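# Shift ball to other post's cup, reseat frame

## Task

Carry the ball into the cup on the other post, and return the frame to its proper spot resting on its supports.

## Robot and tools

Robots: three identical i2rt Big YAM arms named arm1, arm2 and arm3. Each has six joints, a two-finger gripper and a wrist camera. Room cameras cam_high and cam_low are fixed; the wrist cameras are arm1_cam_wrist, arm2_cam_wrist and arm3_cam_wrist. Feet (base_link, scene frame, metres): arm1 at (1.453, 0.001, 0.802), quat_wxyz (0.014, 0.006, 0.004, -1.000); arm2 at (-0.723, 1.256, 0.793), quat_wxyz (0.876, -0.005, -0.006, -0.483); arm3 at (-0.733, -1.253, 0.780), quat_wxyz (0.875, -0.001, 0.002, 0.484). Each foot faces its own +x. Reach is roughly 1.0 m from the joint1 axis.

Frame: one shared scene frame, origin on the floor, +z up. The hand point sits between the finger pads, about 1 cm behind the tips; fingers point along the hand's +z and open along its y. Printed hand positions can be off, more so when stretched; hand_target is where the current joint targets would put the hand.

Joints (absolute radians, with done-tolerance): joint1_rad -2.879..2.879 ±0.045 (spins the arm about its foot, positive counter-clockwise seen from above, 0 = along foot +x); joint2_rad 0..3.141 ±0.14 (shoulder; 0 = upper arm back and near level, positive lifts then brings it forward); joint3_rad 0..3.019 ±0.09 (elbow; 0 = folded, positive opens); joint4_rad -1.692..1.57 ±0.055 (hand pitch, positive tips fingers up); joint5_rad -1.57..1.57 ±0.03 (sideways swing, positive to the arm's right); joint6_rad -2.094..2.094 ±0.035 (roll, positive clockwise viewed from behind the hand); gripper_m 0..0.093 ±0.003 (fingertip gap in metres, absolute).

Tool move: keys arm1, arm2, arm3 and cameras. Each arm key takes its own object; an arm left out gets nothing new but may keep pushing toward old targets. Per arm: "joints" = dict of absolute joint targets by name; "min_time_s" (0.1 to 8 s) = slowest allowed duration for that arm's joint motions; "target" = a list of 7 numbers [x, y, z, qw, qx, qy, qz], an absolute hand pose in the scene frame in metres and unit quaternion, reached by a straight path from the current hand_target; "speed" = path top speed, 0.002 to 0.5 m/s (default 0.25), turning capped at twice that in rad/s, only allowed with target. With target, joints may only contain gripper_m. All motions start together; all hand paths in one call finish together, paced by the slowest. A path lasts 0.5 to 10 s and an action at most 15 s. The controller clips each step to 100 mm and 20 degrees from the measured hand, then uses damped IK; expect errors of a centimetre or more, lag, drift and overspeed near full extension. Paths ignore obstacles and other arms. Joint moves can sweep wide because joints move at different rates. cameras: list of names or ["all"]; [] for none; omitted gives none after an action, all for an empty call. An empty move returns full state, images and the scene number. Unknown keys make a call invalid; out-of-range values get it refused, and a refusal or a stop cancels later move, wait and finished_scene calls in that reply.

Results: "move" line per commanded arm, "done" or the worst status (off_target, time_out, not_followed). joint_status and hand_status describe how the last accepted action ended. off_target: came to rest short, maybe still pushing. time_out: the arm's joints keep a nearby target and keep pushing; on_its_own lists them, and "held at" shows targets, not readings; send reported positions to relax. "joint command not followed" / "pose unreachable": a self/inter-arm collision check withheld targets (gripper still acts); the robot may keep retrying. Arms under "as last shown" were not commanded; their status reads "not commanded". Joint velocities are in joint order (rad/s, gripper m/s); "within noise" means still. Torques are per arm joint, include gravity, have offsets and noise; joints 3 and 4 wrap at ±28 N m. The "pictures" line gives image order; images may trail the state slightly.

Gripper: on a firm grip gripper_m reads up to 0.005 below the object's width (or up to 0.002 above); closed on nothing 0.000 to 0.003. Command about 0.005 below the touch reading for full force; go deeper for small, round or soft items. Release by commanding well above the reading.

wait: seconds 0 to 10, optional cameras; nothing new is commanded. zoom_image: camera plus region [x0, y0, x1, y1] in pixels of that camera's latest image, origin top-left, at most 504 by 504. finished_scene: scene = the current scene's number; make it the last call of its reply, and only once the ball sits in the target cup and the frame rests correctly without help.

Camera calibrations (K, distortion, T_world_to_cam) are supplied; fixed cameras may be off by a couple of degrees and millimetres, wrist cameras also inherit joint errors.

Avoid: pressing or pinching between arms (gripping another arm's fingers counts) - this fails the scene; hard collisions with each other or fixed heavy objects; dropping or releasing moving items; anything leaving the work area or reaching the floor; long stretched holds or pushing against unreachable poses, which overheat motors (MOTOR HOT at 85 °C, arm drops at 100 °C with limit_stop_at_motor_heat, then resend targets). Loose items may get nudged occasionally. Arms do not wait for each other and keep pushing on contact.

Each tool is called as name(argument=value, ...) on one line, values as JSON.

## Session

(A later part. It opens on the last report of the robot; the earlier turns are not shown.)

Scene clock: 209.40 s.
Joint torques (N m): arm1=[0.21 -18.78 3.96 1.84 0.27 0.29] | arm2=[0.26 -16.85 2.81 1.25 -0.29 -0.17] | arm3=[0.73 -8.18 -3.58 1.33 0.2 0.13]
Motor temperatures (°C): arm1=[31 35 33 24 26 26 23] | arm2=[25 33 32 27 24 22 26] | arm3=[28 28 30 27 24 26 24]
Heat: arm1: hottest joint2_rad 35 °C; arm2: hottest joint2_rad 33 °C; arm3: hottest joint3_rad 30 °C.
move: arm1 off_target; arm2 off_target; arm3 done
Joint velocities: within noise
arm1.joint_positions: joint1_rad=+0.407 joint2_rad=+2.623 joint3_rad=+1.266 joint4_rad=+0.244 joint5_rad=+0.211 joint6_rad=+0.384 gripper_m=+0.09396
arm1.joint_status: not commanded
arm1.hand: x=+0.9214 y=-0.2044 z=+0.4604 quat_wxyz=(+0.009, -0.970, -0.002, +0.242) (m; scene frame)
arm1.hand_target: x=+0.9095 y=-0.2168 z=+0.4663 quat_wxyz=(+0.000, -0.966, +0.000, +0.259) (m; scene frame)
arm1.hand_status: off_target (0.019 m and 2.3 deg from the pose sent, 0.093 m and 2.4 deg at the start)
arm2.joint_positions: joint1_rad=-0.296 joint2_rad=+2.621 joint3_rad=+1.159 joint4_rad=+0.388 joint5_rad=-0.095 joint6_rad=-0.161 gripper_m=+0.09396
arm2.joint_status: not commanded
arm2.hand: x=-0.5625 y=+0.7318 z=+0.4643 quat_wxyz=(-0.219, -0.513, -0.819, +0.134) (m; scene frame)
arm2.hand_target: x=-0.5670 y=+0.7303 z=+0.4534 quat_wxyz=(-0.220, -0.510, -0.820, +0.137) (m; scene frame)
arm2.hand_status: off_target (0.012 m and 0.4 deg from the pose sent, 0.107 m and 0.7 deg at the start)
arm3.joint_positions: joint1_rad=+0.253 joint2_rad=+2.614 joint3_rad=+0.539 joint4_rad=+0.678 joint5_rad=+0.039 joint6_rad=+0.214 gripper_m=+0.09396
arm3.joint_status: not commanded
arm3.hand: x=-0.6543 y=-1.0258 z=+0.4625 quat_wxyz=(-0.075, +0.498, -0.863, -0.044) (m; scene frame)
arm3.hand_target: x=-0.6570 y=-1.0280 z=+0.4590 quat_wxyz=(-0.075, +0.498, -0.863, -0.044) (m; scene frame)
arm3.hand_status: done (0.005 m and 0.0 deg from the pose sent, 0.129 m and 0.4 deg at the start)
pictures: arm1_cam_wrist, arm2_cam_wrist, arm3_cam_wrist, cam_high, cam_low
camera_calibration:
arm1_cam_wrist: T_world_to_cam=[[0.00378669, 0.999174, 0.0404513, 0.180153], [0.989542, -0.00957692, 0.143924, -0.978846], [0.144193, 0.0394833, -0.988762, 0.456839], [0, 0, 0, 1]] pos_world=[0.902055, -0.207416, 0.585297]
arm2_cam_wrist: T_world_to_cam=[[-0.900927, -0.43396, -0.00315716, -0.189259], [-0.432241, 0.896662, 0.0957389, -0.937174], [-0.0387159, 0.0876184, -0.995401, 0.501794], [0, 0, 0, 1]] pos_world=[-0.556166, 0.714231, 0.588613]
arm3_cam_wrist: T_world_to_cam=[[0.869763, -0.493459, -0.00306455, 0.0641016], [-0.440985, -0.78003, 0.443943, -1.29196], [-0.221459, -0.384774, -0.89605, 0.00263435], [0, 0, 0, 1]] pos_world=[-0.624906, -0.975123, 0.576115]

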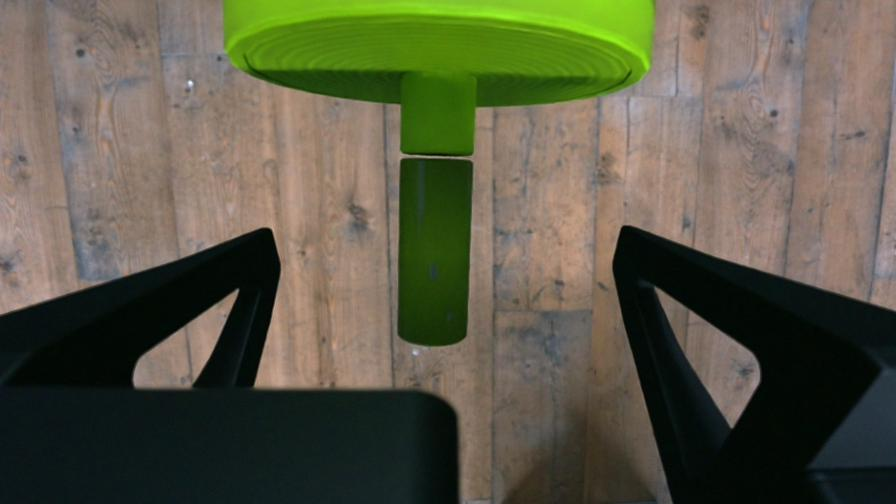

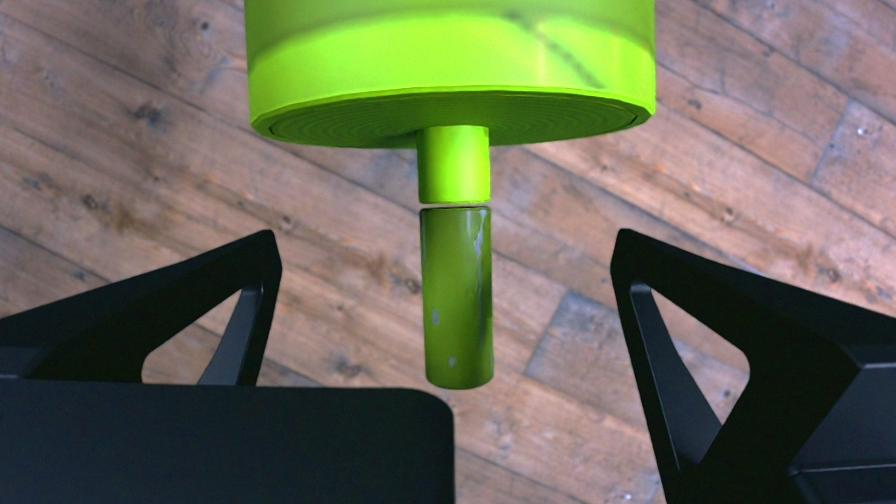

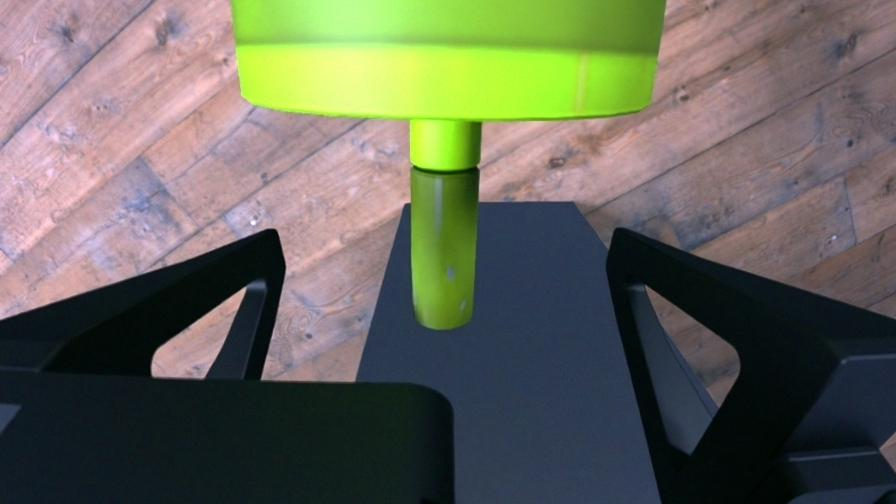

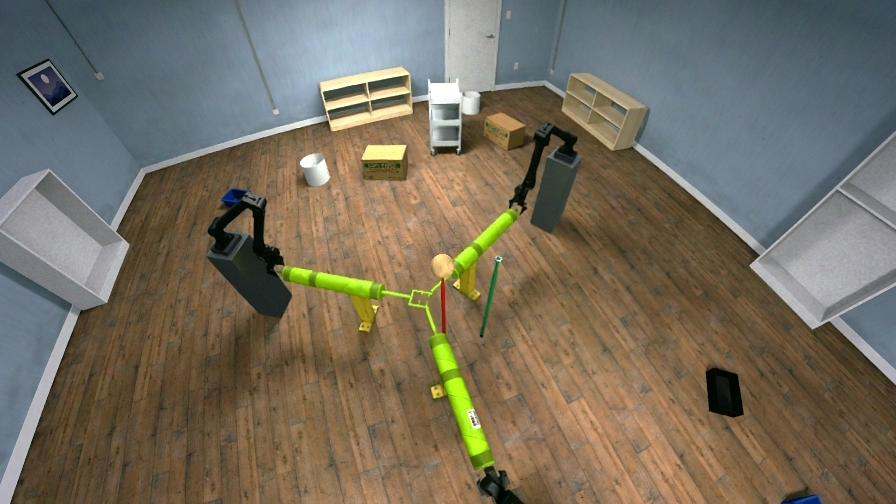

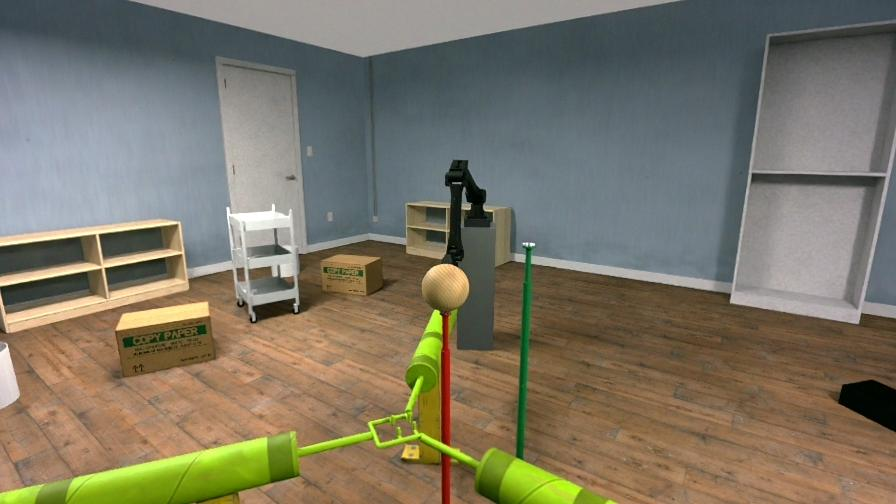

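move(arm1={"target": [0.910, -0.219, 0.458, 0, -0.9659, 0, 0.2588], "speed": 0.1}, arm2={"target": [-0.572, 0.738, 0.445, 0.2197, 0.510, 0.820, -0.1367], "speed": 0.1}, arm3={"target": [-0.657, -1.028, 0.452, 0.0755, -0.498, 0.8627, 0.0436], "speed": 0.1})

move(arm1={"joints": {"gripper_m": 0.008}}, arm2={"joints": {"gripper_m": 0.008}}, arm3={"joints": {"gripper_m": 0.008}}, cameras=["all"])

Scene clock: 221.97 s.
Joint torques (N m): arm1=[0.38 -18.43 3.95 1.83 0.3 0.3] | arm2=[0.38 -16.56 1.91 1.29 -0.29 -0.16] | arm3=[0.79 -8.06 -3.59 1.35 0.2 0.12]
Motor temperatures (°C): arm1=[30 34 32 24 26 26 23] | arm2=[25 32 31 27 24 22 26] | arm3=[28 29 29 27 24 26 24]
Heat: arm1: hottest joint2_rad 34 °C; arm2: hottest joint2_rad 32 °C; arm3: hottest joint2_rad 29 °C.
move: arm1 off_target; arm2 off_target; arm3 done
Joint velocities: within noise
arm1.joint_positions: joint1_rad=+0.409 joint2_rad=+2.640 joint3_rad=+1.279 joint4_rad=+0.249 joint5_rad=+0.213 joint6_rad=+0.386 gripper_m=+0.09396
arm1.joint_status: not commanded
arm1.hand: x=+0.9205 y=-0.2059 z=+0.4545 quat_wxyz=(+0.008, -0.970, -0.002, +0.243) (m; scene frame)
arm1.hand_target: x=+0.9103 y=-0.2189 z=+0.4585 quat_wxyz=(+0.000, -0.966, +0.000, +0.259) (m; scene frame)
arm1.hand_status: off_target (0.017 m and 2.1 deg from the pose sent, 0.019 m and 2.2 deg at the start)
arm2.joint_positions: joint1_rad=-0.302 joint2_rad=+2.637 joint3_rad=+1.159 joint4_rad=+0.416 joint5_rad=-0.098 joint6_rad=-0.166 gripper_m=+0.09396
arm2.joint_status: not commanded
arm2.hand: x=-0.5657 y=+0.7319 z=+0.4598 quat_wxyz=(-0.224, -0.512, -0.818, +0.139) (m; scene frame)
arm2.hand_target: x=-0.5721 y=+0.7384 z=+0.4456 quat_wxyz=(-0.220, -0.510, -0.820, +0.137) (m; scene frame)
arm2.hand_status: off_target (0.017 m and 0.6 deg from the pose sent, 0.022 m and 0.4 deg at the start)
arm3.joint_positions: joint1_rad=+0.253 joint2_rad=+2.635 joint3_rad=+0.554 joint4_rad=+0.687 joint5_rad=+0.039 joint6_rad=+0.214 gripper_m=+0.09396
arm3.joint_status: not commanded
arm3.hand: x=-0.6541 y=-1.0250 z=+0.4561 quat_wxyz=(-0.076, +0.498, -0.863, -0.045) (m; scene frame)
arm3.hand_target: x=-0.6569 y=-1.0279 z=+0.4521 quat_wxyz=(-0.075, +0.498, -0.863, -0.044) (m; scene frame)
arm3.hand_status: done (0.006 m and 0.1 deg from the pose sent, 0.011 m and 0.0 deg at the start)
pictures: none

Scene clock: 223.03 s.
Joint torques (N m): arm1=[0.26 -18.61 3.92 1.78 0.2 0.2] | arm2=[0.5 -16.62 1.89 1.28 -0.25 -0.1] | arm3=[0.73 -7.65 -2.73 0.66 0.11 0.09]
Motor temperatures (°C): arm1=[30 34 32 24 26 26 24] | arm2=[25 32 31 27 24 22 26] | arm3=[28 28 29 27 24 26 24]
Heat: arm1: hottest joint2_rad 34 °C; arm2: hottest joint2_rad 32 °C; arm3: hottest joint3_rad 29 °C.
move: arm1 off_target; arm2 off_target; arm3 done
Joint velocities: within noise
arm1.joint_positions: joint1_rad=+0.410 joint2_rad=+2.640 joint3_rad=+1.280 joint4_rad=+0.250 joint5_rad=+0.215 joint6_rad=+0.398 gripper_m=+0.01864
arm1.joint_status: gripper_m off_target (ended at +0.01867, target +0.00800)
arm1.hand: x=+0.9201 y=-0.2064 z=+0.4546 quat_wxyz=(+0.008, -0.970, +0.003, +0.245) (m; scene frame)
arm1.hand_target: x=+0.9102 y=-0.2189 z=+0.4585 quat_wxyz=(+0.000, -0.966, +0.000, +0.259) (m; scene frame)
arm1.hand_status: not commanded
arm2.joint_positions: joint1_rad=-0.304 joint2_rad=+2.637 joint3_rad=+1.159 joint4_rad=+0.417 joint5_rad=-0.100 joint6_rad=-0.173 gripper_m=+0.01784
arm2.joint_status: gripper_m off_target (ended at +0.01788, target +0.00800)
arm2.hand: x=-0.5663 y=+0.7317 z=+0.4597 quat_wxyz=(-0.224, -0.509, -0.819, +0.139) (m; scene frame)
arm2.hand_target: x=-0.5720 y=+0.7385 z=+0.4455 quat_wxyz=(-0.220, -0.510, -0.820, +0.137) (m; scene frame)
arm2.hand_status: not commanded
arm3.joint_positions: joint1_rad=+0.253 joint2_rad=+2.630 joint3_rad=+0.542 joint4_rad=+0.705 joint5_rad=+0.041 joint6_rad=+0.216 gripper_m=+0.00816
arm3.joint_status: all done
arm3.hand: x=-0.6538 y=-1.0252 z=+0.4596 quat_wxyz=(-0.081, +0.497, -0.863, -0.048) (m; scene frame)
arm3.hand_target: x=-0.6569 y=-1.0279 z=+0.4521 quat_wxyz=(-0.075, +0.498, -0.863, -0.044) (m; scene frame)
arm3.hand_status: not commanded
pictures: arm1_cam_wrist, arm2_cam_wrist, arm3_cam_wrist, cam_high, cam_low
camera_calibration:
arm1_cam_wrist: T_world_to_cam=[[0.0144566, 0.999266, 0.0354735, 0.174776], [0.990188, -0.0192388, 0.138409, -0.976855], [0.13899, 0.0331245, -0.98974, 0.45536], [0, 0, 0, 1]] pos_world=[0.901453, -0.208524, 0.579694]
arm2_cam_wrist: T_world_to_cam=[[-0.899093, -0.437755, 0.00160932, -0.191083], [-0.436167, 0.896132, 0.0818924, -0.933687], [-0.037291, 0.072927, -0.99664, 0.509184], [0, 0, 0, 1]] pos_world=[-0.560057, 0.715925, 0.584243]
arm3_cam_wrist: T_world_to_cam=[[0.868468, -0.495729, -0.00404242, 0.0612318], [-0.445542, -0.784068, 0.432122, -1.29165], [-0.217385, -0.373483, -0.901806, 0.0172203], [0, 0, 0, 1]] pos_world=[-0.624918, -0.975955, 0.573927]

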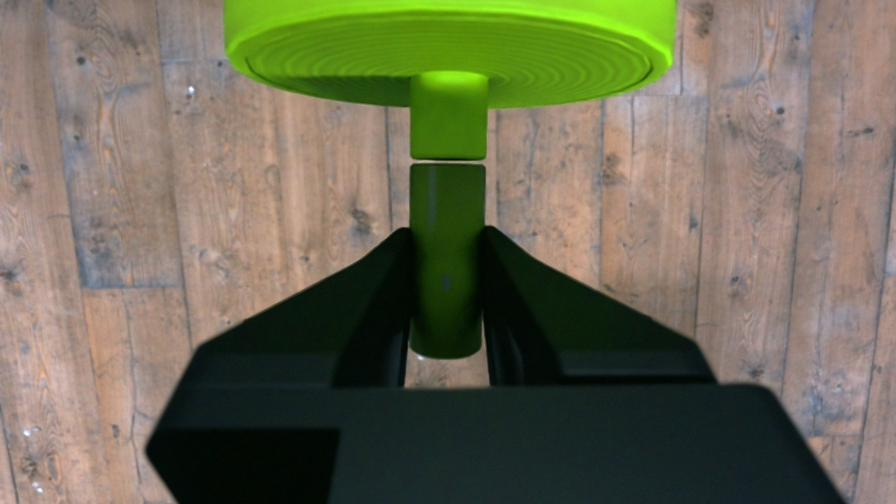

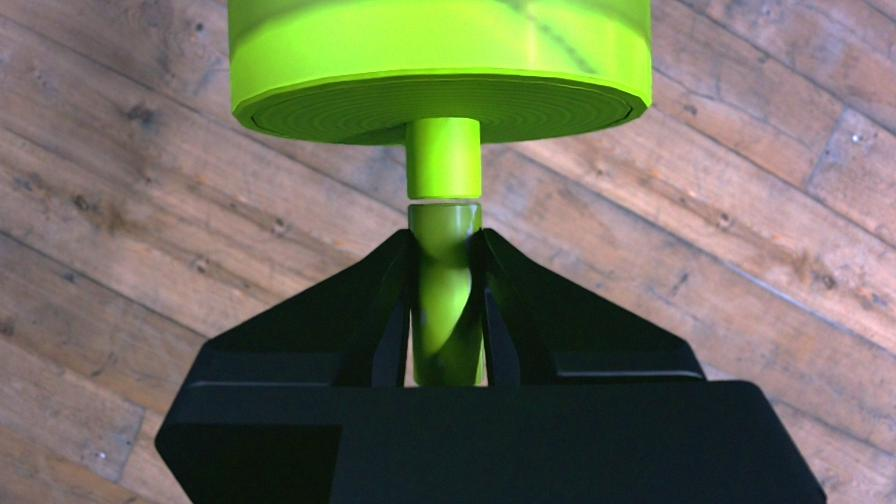

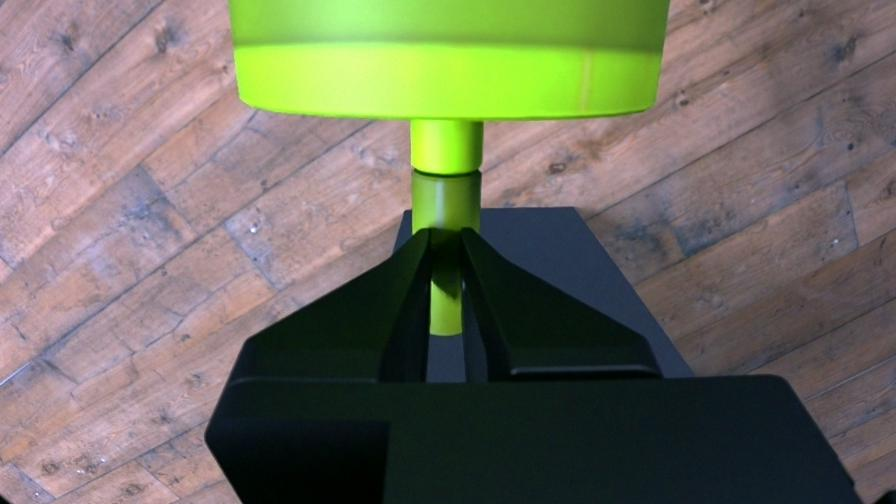

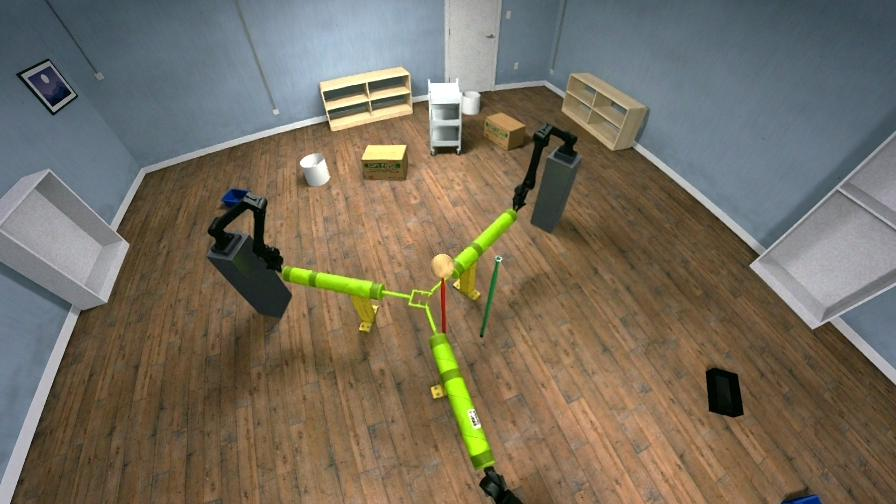

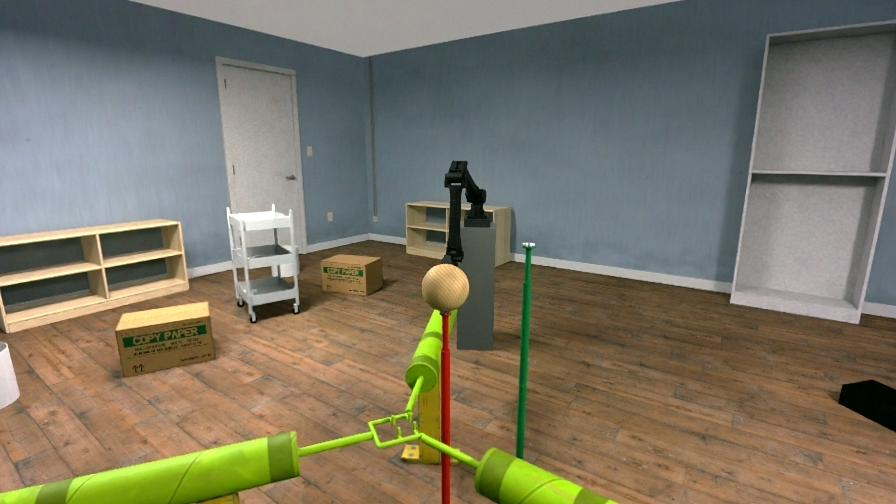

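move(arm3={"joints": {"gripper_m": 0.09}})

move(arm3={"target": [-0.657, -1.028, 0.430, 0.0755, -0.498, 0.8627, 0.0436], "speed": 0.1})

move(arm3={"joints": {"gripper_m": 0.008}}, cameras=["arm3_cam_wrist", "cam_high", "cam_low"])

Scene clock: 237.03 s.
Joint torques (N m): arm1=[0.26 -18.61 3.92 1.8 0.19 0.2] | arm2=[0.5 -16.56 1.94 1.26 -0.24 -0.1] | arm3=[0.67 -8.18 -3.7 0.68 0.11 0.1]
Motor temperatures (°C): arm1=[30 36 31 24 26 26 25] | arm2=[25 33 30 27 24 22 27] | arm3=[28 28 28 27 24 26 24]
Heat: arm1: hottest joint2_rad 36 °C; arm2: hottest joint2_rad 33 °C; arm3: hottest joint1_rad 28 °C.
move: arm3 done
Joint velocities: within noise
arm1, arm2: as last shown
arm3.joint_positions: joint1_rad=+0.254 joint2_rad=+2.636 joint3_rad=+0.556 joint4_rad=+0.705 joint5_rad=+0.041 joint6_rad=+0.216 gripper_m=+0.08982
arm3.joint_status: all done
arm3.hand: x=-0.6523 y=-1.0202 z=+0.4565 quat_wxyz=(-0.084, +0.497, -0.862, -0.050) (m; scene frame)
arm3.hand_target: x=-0.6570 y=-1.0281 z=+0.4521 quat_wxyz=(-0.075, +0.498, -0.863, -0.043) (m; scene frame)
arm3.hand_status: not commanded
pictures: none

Scene clock: 238.03 s.
Joint torques (N m): arm1=[0.21 -18.55 3.9 1.78 0.2 0.2] | arm2=[0.5 -16.56 1.92 1.26 -0.24 -0.1] | arm3=[0.67 -8.23 -3.81 1.35 0.11 0.09]
Motor temperatures (°C): arm1=[30 36 31 24 26 26 25] | arm2=[25 33 30 27 24 22 27] | arm3=[28 28 28 27 24 25 24]
Heat: arm1: hottest joint2_rad 36 °C; arm2: hottest joint2_rad 33 °C; arm3: hottest joint1_rad 28 °C.
move: arm3 done
Joint velocities: within noise
arm1, arm2: as last shown
arm3.joint_positions: joint1_rad=+0.254 joint2_rad=+2.707 joint3_rad=+0.603 joint4_rad=+0.709 joint5_rad=+0.041 joint6_rad=+0.216 gripper_m=+0.08992
arm3.joint_status: not commanded
arm3.hand: x=-0.6538 y=-1.0248 z=+0.4339 quat_wxyz=(-0.077, +0.497, -0.863, -0.044) (m; scene frame)
arm3.hand_target: x=-0.6569 y=-1.0279 z=+0.4301 quat_wxyz=(-0.076, +0.498, -0.863, -0.044) (m; scene frame)
arm3.hand_status: done (0.006 m and 0.2 deg from the pose sent, 0.028 m and 1.2 deg at the start)
pictures: none

Scene clock: 238.80 s.
Joint torques (N m): arm1=[0.26 -18.55 3.92 1.78 0.2 0.19] | arm2=[0.56 -16.62 1.92 1.26 -0.25 -0.09] | arm3=[0.67 -8.23 -3.79 1.32 0.11 0.02]
Motor temperatures (°C): arm1=[30 36 31 24 26 26 25] | arm2=[25 34 30 27 24 22 27] | arm3=[28 28 28 27 24 25 24]
Heat: arm1: hottest joint2_rad 36 °C; arm2: hottest joint2_rad 34 °C; arm3: hottest joint1_rad 28 °C.
move: arm3 off_target
Joint velocities: within noise
arm1, arm2: as last shown
arm2.hand: x=-0.5662 y=+0.7317 z=+0.4597 quat_wxyz=(-0.224, -0.509, -0.819, +0.139) (m; scene frame)
arm3.joint_positions: joint1_rad=+0.254 joint2_rad=+2.707 joint3_rad=+0.603 joint4_rad=+0.709 joint5_rad=+0.041 joint6_rad=+0.223 gripper_m=+0.01824
arm3.joint_status: gripper_m off_target (ended at +0.01828, target +0.00800)
arm3.hand: x=-0.6538 y=-1.0248 z=+0.4339 quat_wxyz=(-0.076, +0.494, -0.865, -0.044) (m; scene frame)
arm3.hand_target: x=-0.6569 y=-1.0279 z=+0.4301 quat_wxyz=(-0.075, +0.498, -0.863, -0.044) (m; scene frame)
arm3.hand_status: not commanded
pictures: arm3_cam_wrist, cam_high, cam_low
camera_calibration:
arm3_cam_wrist: T_world_to_cam=[[0.865428, -0.501025, -0.0027964, 0.0533824], [-0.448318, -0.776856, 0.442161, -1.279], [-0.223706, -0.381405, -0.896931, -0.0201319], [0, 0, 0, 1]] pos_world=[-0.624102, -0.974532, 0.547617]

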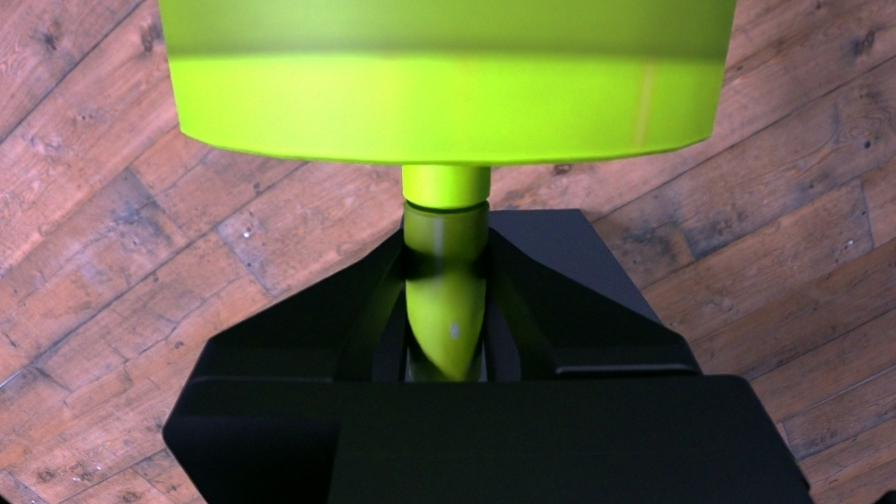

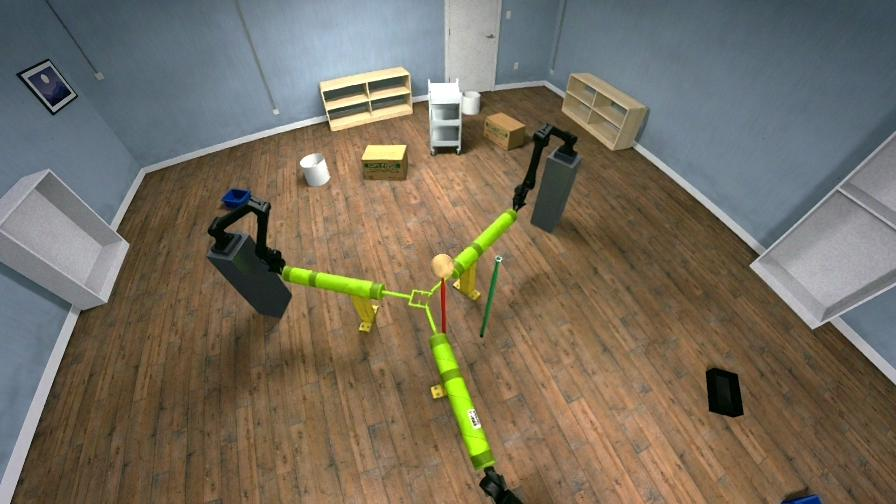

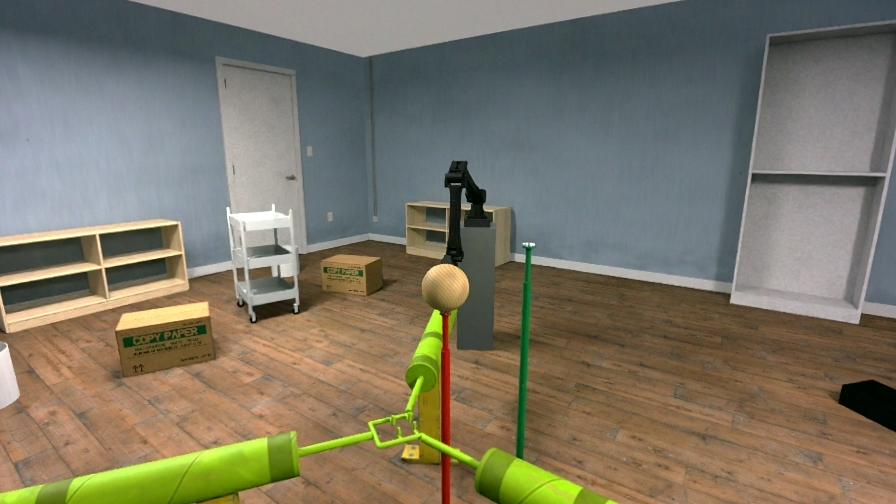

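move(arm1={"target": [0.910, -0.219, 0.5085, 0, -0.9659, 0, 0.2588], "speed": 0.1}, arm2={"target": [-0.572, 0.7385, 0.4955, 0.2197, 0.510, 0.820, -0.1367], "speed": 0.1}, arm3={"target": [-0.657, -1.028, 0.480, 0.0755, -0.498, 0.8627, 0.0436], "speed": 0.1}, cameras=["cam_high", "cam_low"])

Scene clock: 275.83 s.
Joint torques (N m): arm1=[0.32 -22.3 2.03 0.95 0.11 0.19] | arm2=[0.26 -20.95 0.03 0.23 -0.2 -0.09] | arm3=[0.67 -11.58 -6.34 0.55 0.14 0]
Motor temperatures (°C): arm1=[30 38 31 24 26 25 26] | arm2=[25 35 28 27 24 22 28] | arm3=[28 29 27 27 24 25 26]
Heat: arm1: hottest joint2_rad 38 °C; arm2: hottest joint2_rad 35 °C; arm3: hottest joint2_rad 29 °C.
move: arm1 off_target; arm2 off_target; arm3 off_target
Joint velocities: within noise
arm1.joint_positions: joint1_rad=+0.409 joint2_rad=+2.564 joint3_rad=+1.227 joint4_rad=+0.223 joint5_rad=+0.218 joint6_rad=+0.398 gripper_m=+0.01864
arm1.joint_status: not commanded
arm1.hand: x=+0.9218 y=-0.2047 z=+0.4836 quat_wxyz=(+0.010, -0.970, +0.004, +0.243) (m; scene frame)
arm1.hand_target: x=+0.9102 y=-0.2188 z=+0.5077 quat_wxyz=(+0.000, -0.966, +0.000, +0.259) (m; scene frame)
arm1.hand_status: off_target (0.031 m and 2.2 deg from the pose sent, 0.056 m and 1.9 deg at the start)
arm2.joint_positions: joint1_rad=-0.301 joint2_rad=+2.565 joint3_rad=+1.103 joint4_rad=+0.398 joint5_rad=-0.101 joint6_rad=-0.173 gripper_m=+0.01784
arm2.joint_status: not commanded
arm2.hand: x=-0.5656 y=+0.7362 z=+0.4862 quat_wxyz=(-0.224, -0.508, -0.820, +0.138) (m; scene frame)
arm2.hand_target: x=-0.5719 y=+0.7385 z=+0.4951 quat_wxyz=(-0.220, -0.510, -0.820, +0.137) (m; scene frame)
arm2.hand_status: off_target (0.012 m and 0.6 deg from the pose sent, 0.037 m and 0.6 deg at the start)
arm3.joint_positions: joint1_rad=+0.254 joint2_rad=+2.591 joint3_rad=+0.533 joint4_rad=+0.671 joint5_rad=+0.040 joint6_rad=+0.224 gripper_m=+0.01824
arm3.joint_status: not commanded
arm3.hand: x=-0.6529 y=-1.0214 z=+0.4679 quat_wxyz=(-0.079, +0.494, -0.865, -0.047) (m; scene frame)
arm3.hand_target: x=-0.6569 y=-1.0282 z=+0.4792 quat_wxyz=(-0.075, +0.498, -0.863, -0.044) (m; scene frame)
arm3.hand_status: off_target (0.014 m and 0.8 deg from the pose sent, 0.046 m and 0.5 deg at the start)
pictures: cam_high, cam_low

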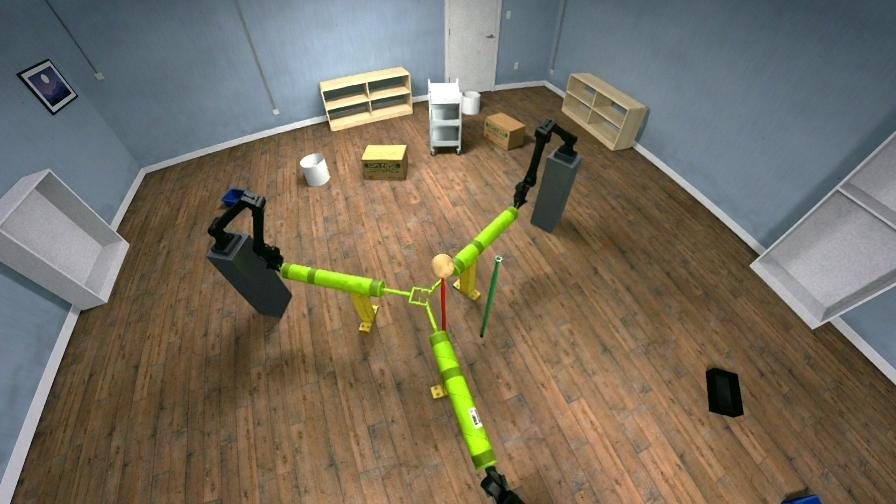

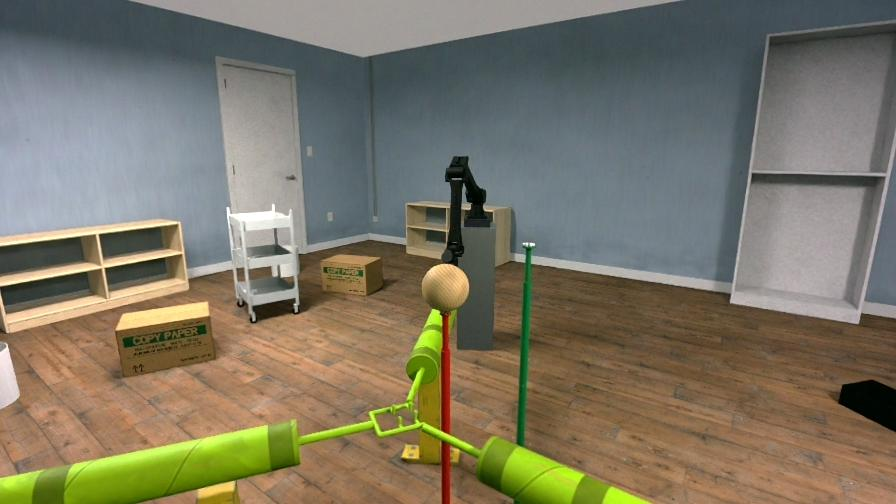

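move(arm1={"target": [0.910, -0.219, 0.678, 0, -0.9659, 0, 0.2588], "speed": 0.12}, arm2={"target": [-0.572, 0.7385, 0.669, 0.2197, 0.510, 0.820, -0.1367], "speed": 0.12}, arm3={"target": [-0.657, -1.028, 0.648, 0.0755, -0.498, 0.8627, 0.0436], "speed": 0.12}, cameras=["cam_high", "cam_low"])

zoom_image(camera="cam_low", region=[330, 220, 582, 472])

zoom_image(camera="cam_high", region=[370, 230, 530, 350])

Scene clock: 286.30 s.
Joint torques (N m): arm1=[0.26 -21.07 4.68 0.85 0.27 0.17] | arm2=[0.85 -19.9 2.56 0.13 -0.41 -0.02] | arm3=[0.67 -7.94 0.83 -0.06 0.19 0]
Motor temperatures (°C): arm1=[30 37 30 24 26 25 26] | arm2=[25 35 28 26 24 22 28] | arm3=[28 29 27 27 24 25 26]
Heat: arm1: hottest joint2_rad 37 °C; arm2: hottest joint2_rad 35 °C; arm3: hottest joint2_rad 29 °C.
move: arm1 off_target; arm2 off_target; arm3 done
Joint velocities: within noise
arm1.joint_positions: joint1_rad=+0.409 joint2_rad=+2.142 joint3_rad=+1.073 joint4_rad=-0.050 joint5_rad=+0.213 joint6_rad=+0.399 gripper_m=+0.01864
arm1.joint_status: not commanded
arm1.hand: x=+0.9189 y=-0.2076 z=+0.6514 quat_wxyz=(+0.009, -0.971, +0.004, +0.240) (m; scene frame)
arm1.hand_target: x=+0.9100 y=-0.2188 z=+0.6775 quat_wxyz=(+0.000, -0.966, +0.000, +0.259) (m; scene frame)
arm1.hand_status: off_target (0.030 m and 2.5 deg from the pose sent, 0.195 m and 2.2 deg at the start)
arm2.joint_positions: joint1_rad=-0.307 joint2_rad=+2.100 joint3_rad=+0.938 joint4_rad=+0.091 joint5_rad=-0.095 joint6_rad=-0.180 gripper_m=+0.01784
arm2.joint_status: not commanded
arm2.hand: x=-0.5698 y=+0.7340 z=+0.6573 quat_wxyz=(-0.219, -0.509, -0.821, +0.139) (m; scene frame)
arm2.hand_target: x=-0.5720 y=+0.7383 z=+0.6684 quat_wxyz=(-0.220, -0.510, -0.820, +0.137) (m; scene frame)
arm2.hand_status: off_target (0.013 m and 0.3 deg from the pose sent, 0.183 m and 0.6 deg at the start)
arm3.joint_positions: joint1_rad=+0.255 joint2_rad=+1.758 joint3_rad=+0.292 joint4_rad=+0.082 joint5_rad=+0.039 joint6_rad=+0.226 gripper_m=+0.01824
arm3.joint_status: not commanded
arm3.hand: x=-0.6533 y=-1.0221 z=+0.6451 quat_wxyz=(-0.080, +0.493, -0.865, -0.048) (m; scene frame)
arm3.hand_target: x=-0.6568 y=-1.0279 z=+0.6477 quat_wxyz=(-0.076, +0.498, -0.863, -0.044) (m; scene frame)
arm3.hand_status: done (0.008 m and 0.9 deg from the pose sent, 0.180 m and 0.8 deg at the start)
pictures: cam_high, cam_low

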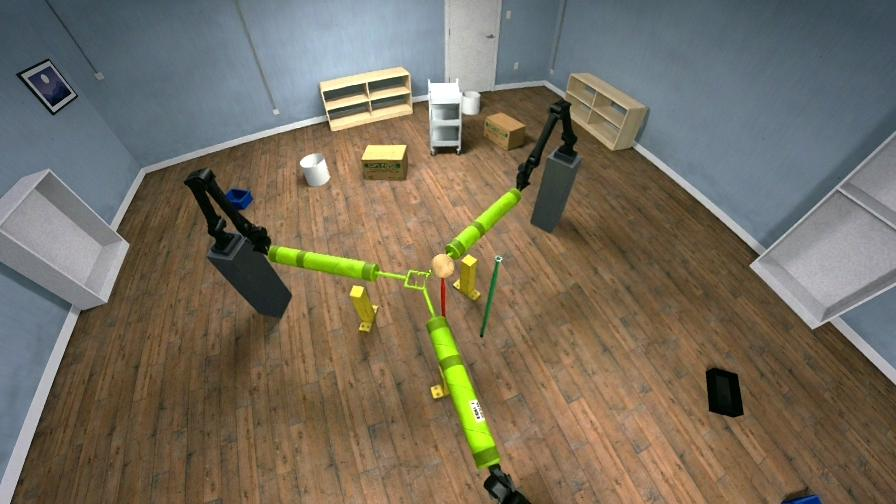

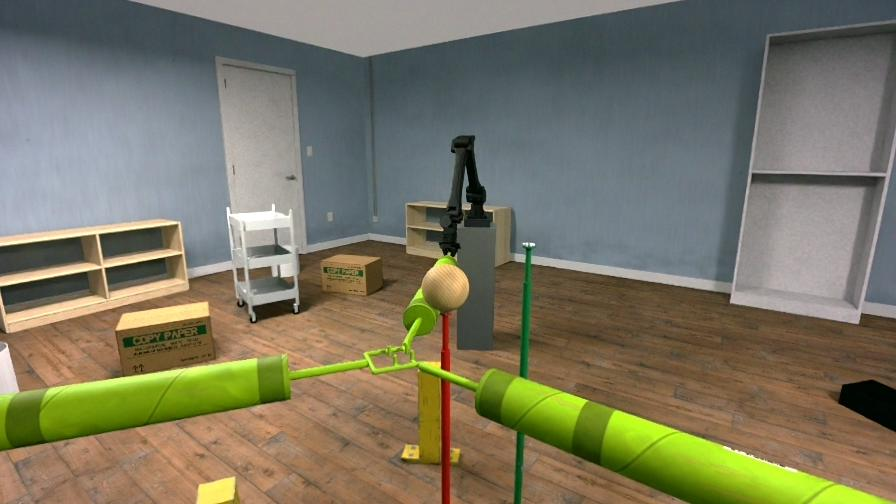

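Scaled by 2.000 from the camera's 896x504 image, which has a finer 1280x720 frame.

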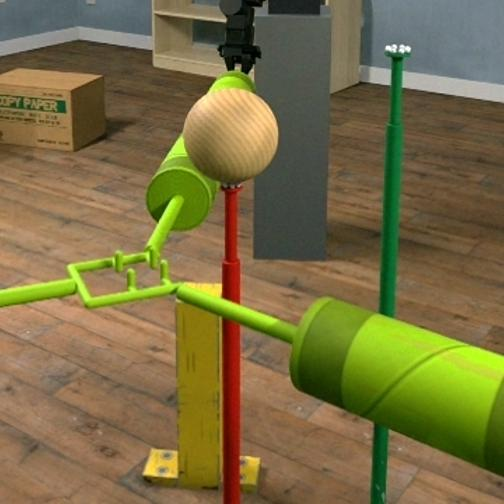

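Scaled by 3.150 from the camera's 896x504 image, which has a finer 1280x720 frame.

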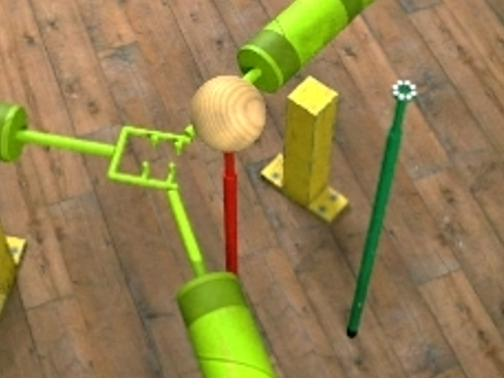

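zoom_image(camera="cam_high", region=[395, 255, 455, 300])

zoom_image(camera="cam_low", region=[350, 300, 470, 390])

Scaled by 8.400 from the camera's 896x504 image, which has a finer 1280x720 frame.

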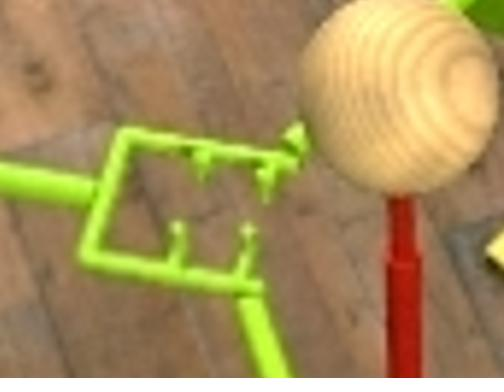

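Scaled by 4.200 from the camera's 896x504 image, which has a finer 1280x720 frame.

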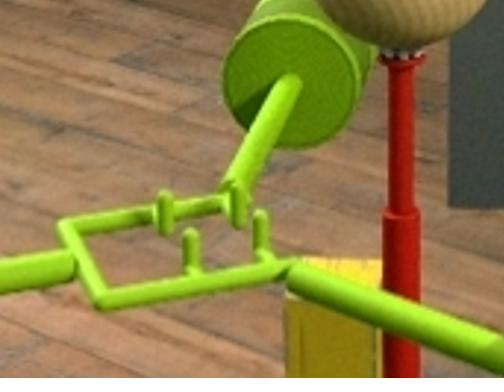

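move(arm1={"target": [0.978, -0.123, 0.678, 0, -0.9659, 0, 0.2588], "speed": 0.08}, arm2={"target": [-0.504, 0.8345, 0.669, 0.2197, 0.510, 0.820, -0.1367], "speed": 0.08}, arm3={"target": [-0.589, -0.932, 0.638, 0.0755, -0.498, 0.8627, 0.0436], "speed": 0.08}, cameras=["cam_high", "cam_low"])

zoom_image(camera="cam_high", region=[395, 235, 475, 295])

zoom_image(camera="cam_low", region=[390, 260, 510, 380])

Scene clock: 346.43 s.
Joint torques (N m): arm1=[-0.97 -17.26 2.62 1.68 -0.17 0.04] | arm2=[1.44 -17.44 1.05 0.73 -0.05 0.11] | arm3=[-0.85 -8.7 4.04 0.14 0.04 -0.23]
Motor temperatures (°C): arm1=[30 34 30 24 26 25 27] | arm2=[25 40 28 26 24 22 29] | arm3=[27 29 25 27 24 25 27]
Heat: arm1: hottest joint2_rad 34 °C; arm2: hottest joint2_rad 40 °C; arm3: hottest joint2_rad 29 °C.
move: arm1 off_target; arm2 off_target; arm3 done
Joint velocities: within noise
arm1.joint_positions: joint1_rad=+0.283 joint2_rad=+2.012 joint3_rad=+0.779 joint4_rad=+0.136 joint5_rad=+0.157 joint6_rad=+0.288 gripper_m=+0.01864
arm1.joint_status: not commanded
arm1.hand: x=+0.9853 y=-0.1200 z=+0.6599 quat_wxyz=(+0.008, -0.971, +0.006, +0.240) (m; scene frame)
arm1.hand_target: x=+0.9780 y=-0.1229 z=+0.6775 quat_wxyz=(+0.000, -0.966, +0.000, +0.259) (m; scene frame)
arm1.hand_status: off_target (0.020 m and 2.4 deg from the pose sent, 0.107 m and 2.5 deg at the start)
arm2.joint_positions: joint1_rad=-0.081 joint2_rad=+2.021 joint3_rad=+0.753 joint4_rad=+0.203 joint5_rad=+0.011 joint6_rad=+0.011 gripper_m=+0.01784
arm2.joint_status: not commanded
arm2.hand: x=-0.5013 y=+0.8258 z=+0.6614 quat_wxyz=(-0.218, -0.506, -0.823, +0.138) (m; scene frame)
arm2.hand_target: x=-0.5039 y=+0.8343 z=+0.6684 quat_wxyz=(-0.220, -0.510, -0.820, +0.137) (m; scene frame)
arm2.hand_status: off_target (0.012 m and 0.6 deg from the pose sent, 0.121 m and 0.3 deg at the start)
arm3.joint_positions: joint1_rad=+0.157 joint2_rad=+1.868 joint3_rad=+0.584 joint4_rad=-0.089 joint5_rad=+0.022 joint6_rad=+0.134 gripper_m=+0.01824
arm3.joint_status: not commanded
arm3.hand: x=-0.5909 y=-0.9289 z=+0.6414 quat_wxyz=(-0.083, +0.492, -0.865, -0.051) (m; scene frame)
arm3.hand_target: x=-0.5890 y=-0.9319 z=+0.6381 quat_wxyz=(-0.076, +0.498, -0.863, -0.044) (m; scene frame)
arm3.hand_status: done (0.005 m and 1.5 deg from the pose sent, 0.111 m and 0.9 deg at the start)
pictures: cam_high, cam_low

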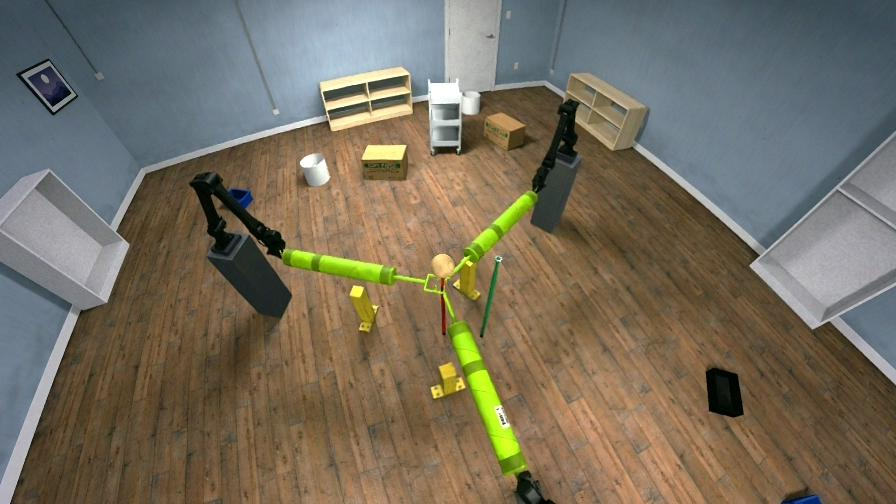

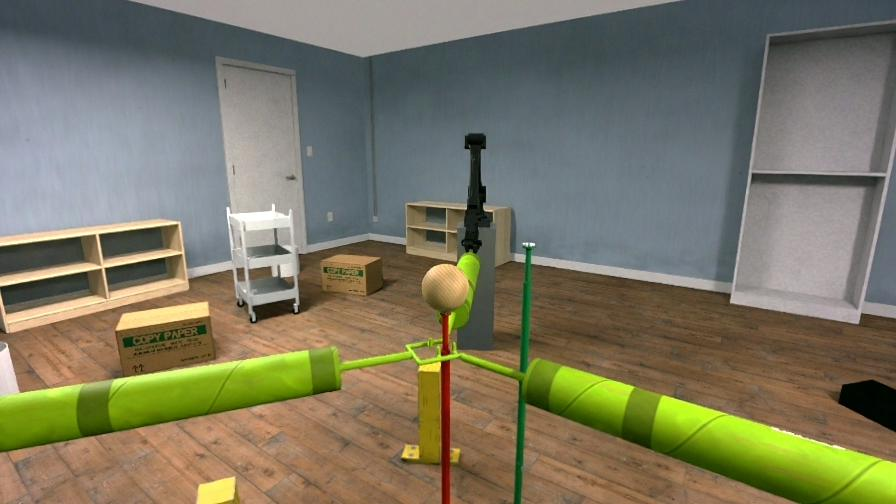

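Scaled by 6.300 from the camera's 896x504 image, which has a finer 1280x720 frame.

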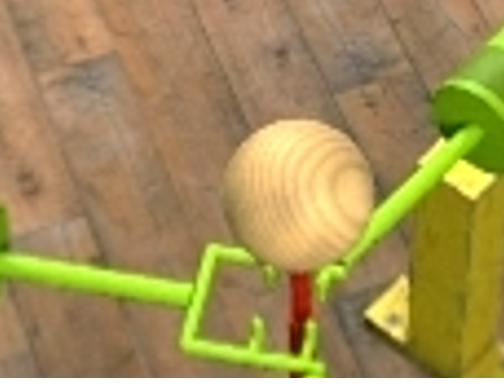

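Scaled by 4.200 from the camera's 896x504 image, which has a finer 1280x720 frame.

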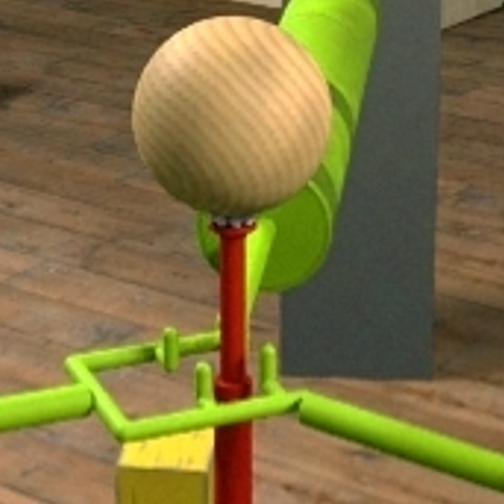

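move(arm1={"target": [0.982, -0.115, 0.756, 0, -0.9659, 0, 0.2588], "speed": 0.06}, arm2={"target": [-0.500, 0.8425, 0.747, 0.2197, 0.510, 0.820, -0.1367], "speed": 0.06}, arm3={"target": [-0.585, -0.924, 0.716, 0.0755, -0.498, 0.8627, 0.0436], "speed": 0.06}, cameras=["cam_high", "cam_low"])

zoom_image(camera="cam_high", region=[395, 235, 475, 295])

zoom_image(camera="cam_low", region=[390, 260, 510, 380])

Scene clock: 371.80 s.
Joint torques (N m): arm1=[-1.32 -16.15 4.71 0.91 -0.22 0.03] | arm2=[2.14 -16.5 3.08 0.06 0.02 0.13] | arm3=[-0.79 -10.34 6.26 -0.5 0.05 -0.21]
Motor temperatures (°C): arm1=[30 35 30 24 26 25 27] | arm2=[25 40 27 26 24 22 29] | arm3=[27 28 26 27 23 25 27]
Heat: arm1: hottest joint2_rad 35 °C; arm2: hottest joint2_rad 40 °C; arm3: hottest joint2_rad 28 °C.
move: arm1 off_target; arm2 off_target; arm3 done
Joint velocities: within noise
arm1.joint_positions: joint1_rad=+0.270 joint2_rad=+1.780 joint3_rad=+0.754 joint4_rad=-0.059 joint5_rad=+0.149 joint6_rad=+0.274 gripper_m=+0.01864
arm1.joint_status: not commanded
arm1.hand: x=+0.9872 y=-0.1148 z=+0.7377 quat_wxyz=(+0.006, -0.969, +0.005, +0.245) (m; scene frame)
arm1.hand_target: x=+0.9820 y=-0.1150 z=+0.7554 quat_wxyz=(+0.000, -0.966, +0.000, +0.259) (m; scene frame)
arm1.hand_status: off_target (0.019 m and 1.8 deg from the pose sent, 0.096 m and 2.5 deg at the start)
arm2.joint_positions: joint1_rad=-0.070 joint2_rad=+1.783 joint3_rad=+0.731 joint4_rad=-0.005 joint5_rad=+0.018 joint6_rad=+0.026 gripper_m=+0.01784
arm2.joint_status: not commanded
arm2.hand: x=-0.4996 y=+0.8315 z=+0.7395 quat_wxyz=(-0.222, -0.508, -0.821, +0.140) (m; scene frame)
arm2.hand_target: x=-0.5001 y=+0.8422 z=+0.7463 quat_wxyz=(-0.220, -0.510, -0.820, +0.137) (m; scene frame)
arm2.hand_status: off_target (0.013 m and 0.5 deg from the pose sent, 0.087 m and 0.6 deg at the start)
arm3.joint_positions: joint1_rad=+0.156 joint2_rad=+1.654 joint3_rad=+0.615 joint4_rad=-0.353 joint5_rad=+0.022 joint6_rad=+0.131 gripper_m=+0.01824
arm3.joint_status: not commanded
arm3.hand: x=-0.5887 y=-0.9248 z=+0.7072 quat_wxyz=(-0.076, +0.493, -0.866, -0.045) (m; scene frame)
arm3.hand_target: x=-0.5850 y=-0.9240 z=+0.7158 quat_wxyz=(-0.076, +0.498, -0.863, -0.044) (m; scene frame)
arm3.hand_status: done (0.010 m and 0.7 deg from the pose sent, 0.075 m and 1.4 deg at the start)
pictures: cam_high, cam_low

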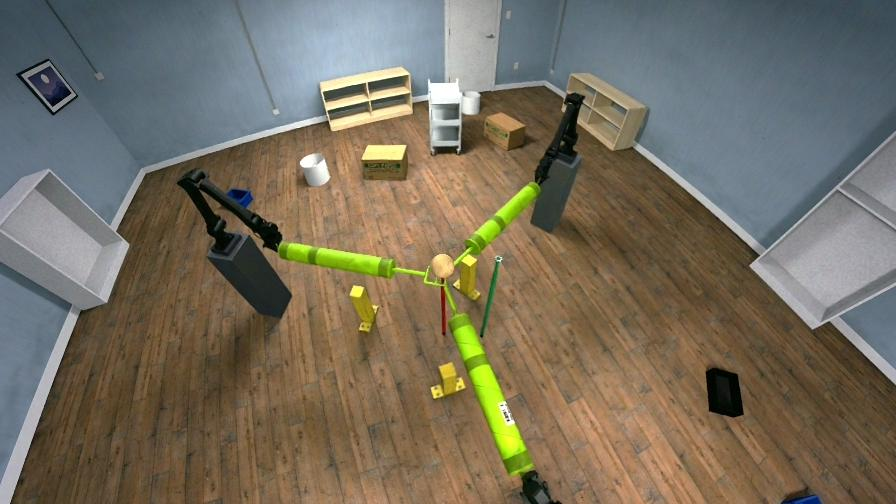

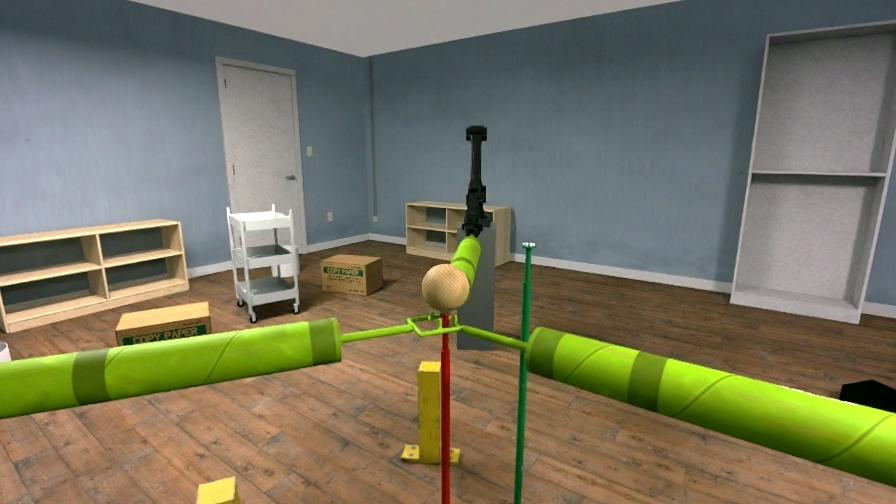

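Scaled by 6.300 from the camera's 896x504 image, which has a finer 1280x720 frame.

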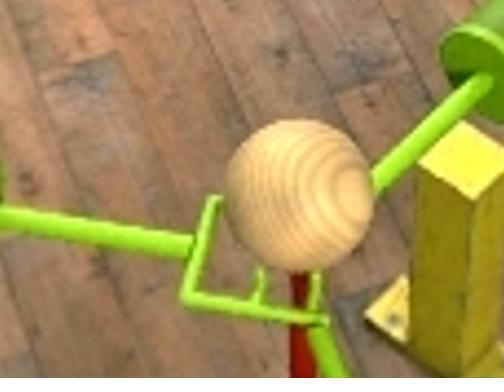

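Scaled by 4.200 from the camera's 896x504 image, which has a finer 1280x720 frame.

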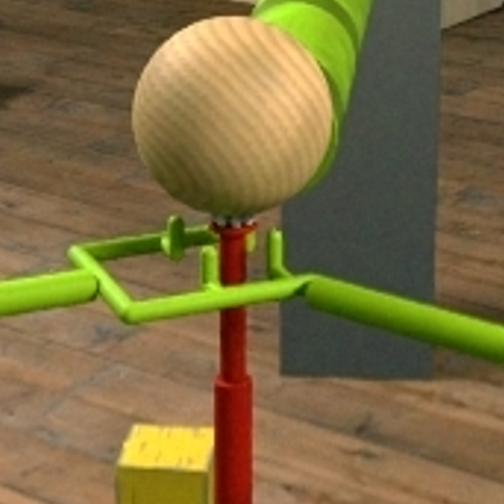

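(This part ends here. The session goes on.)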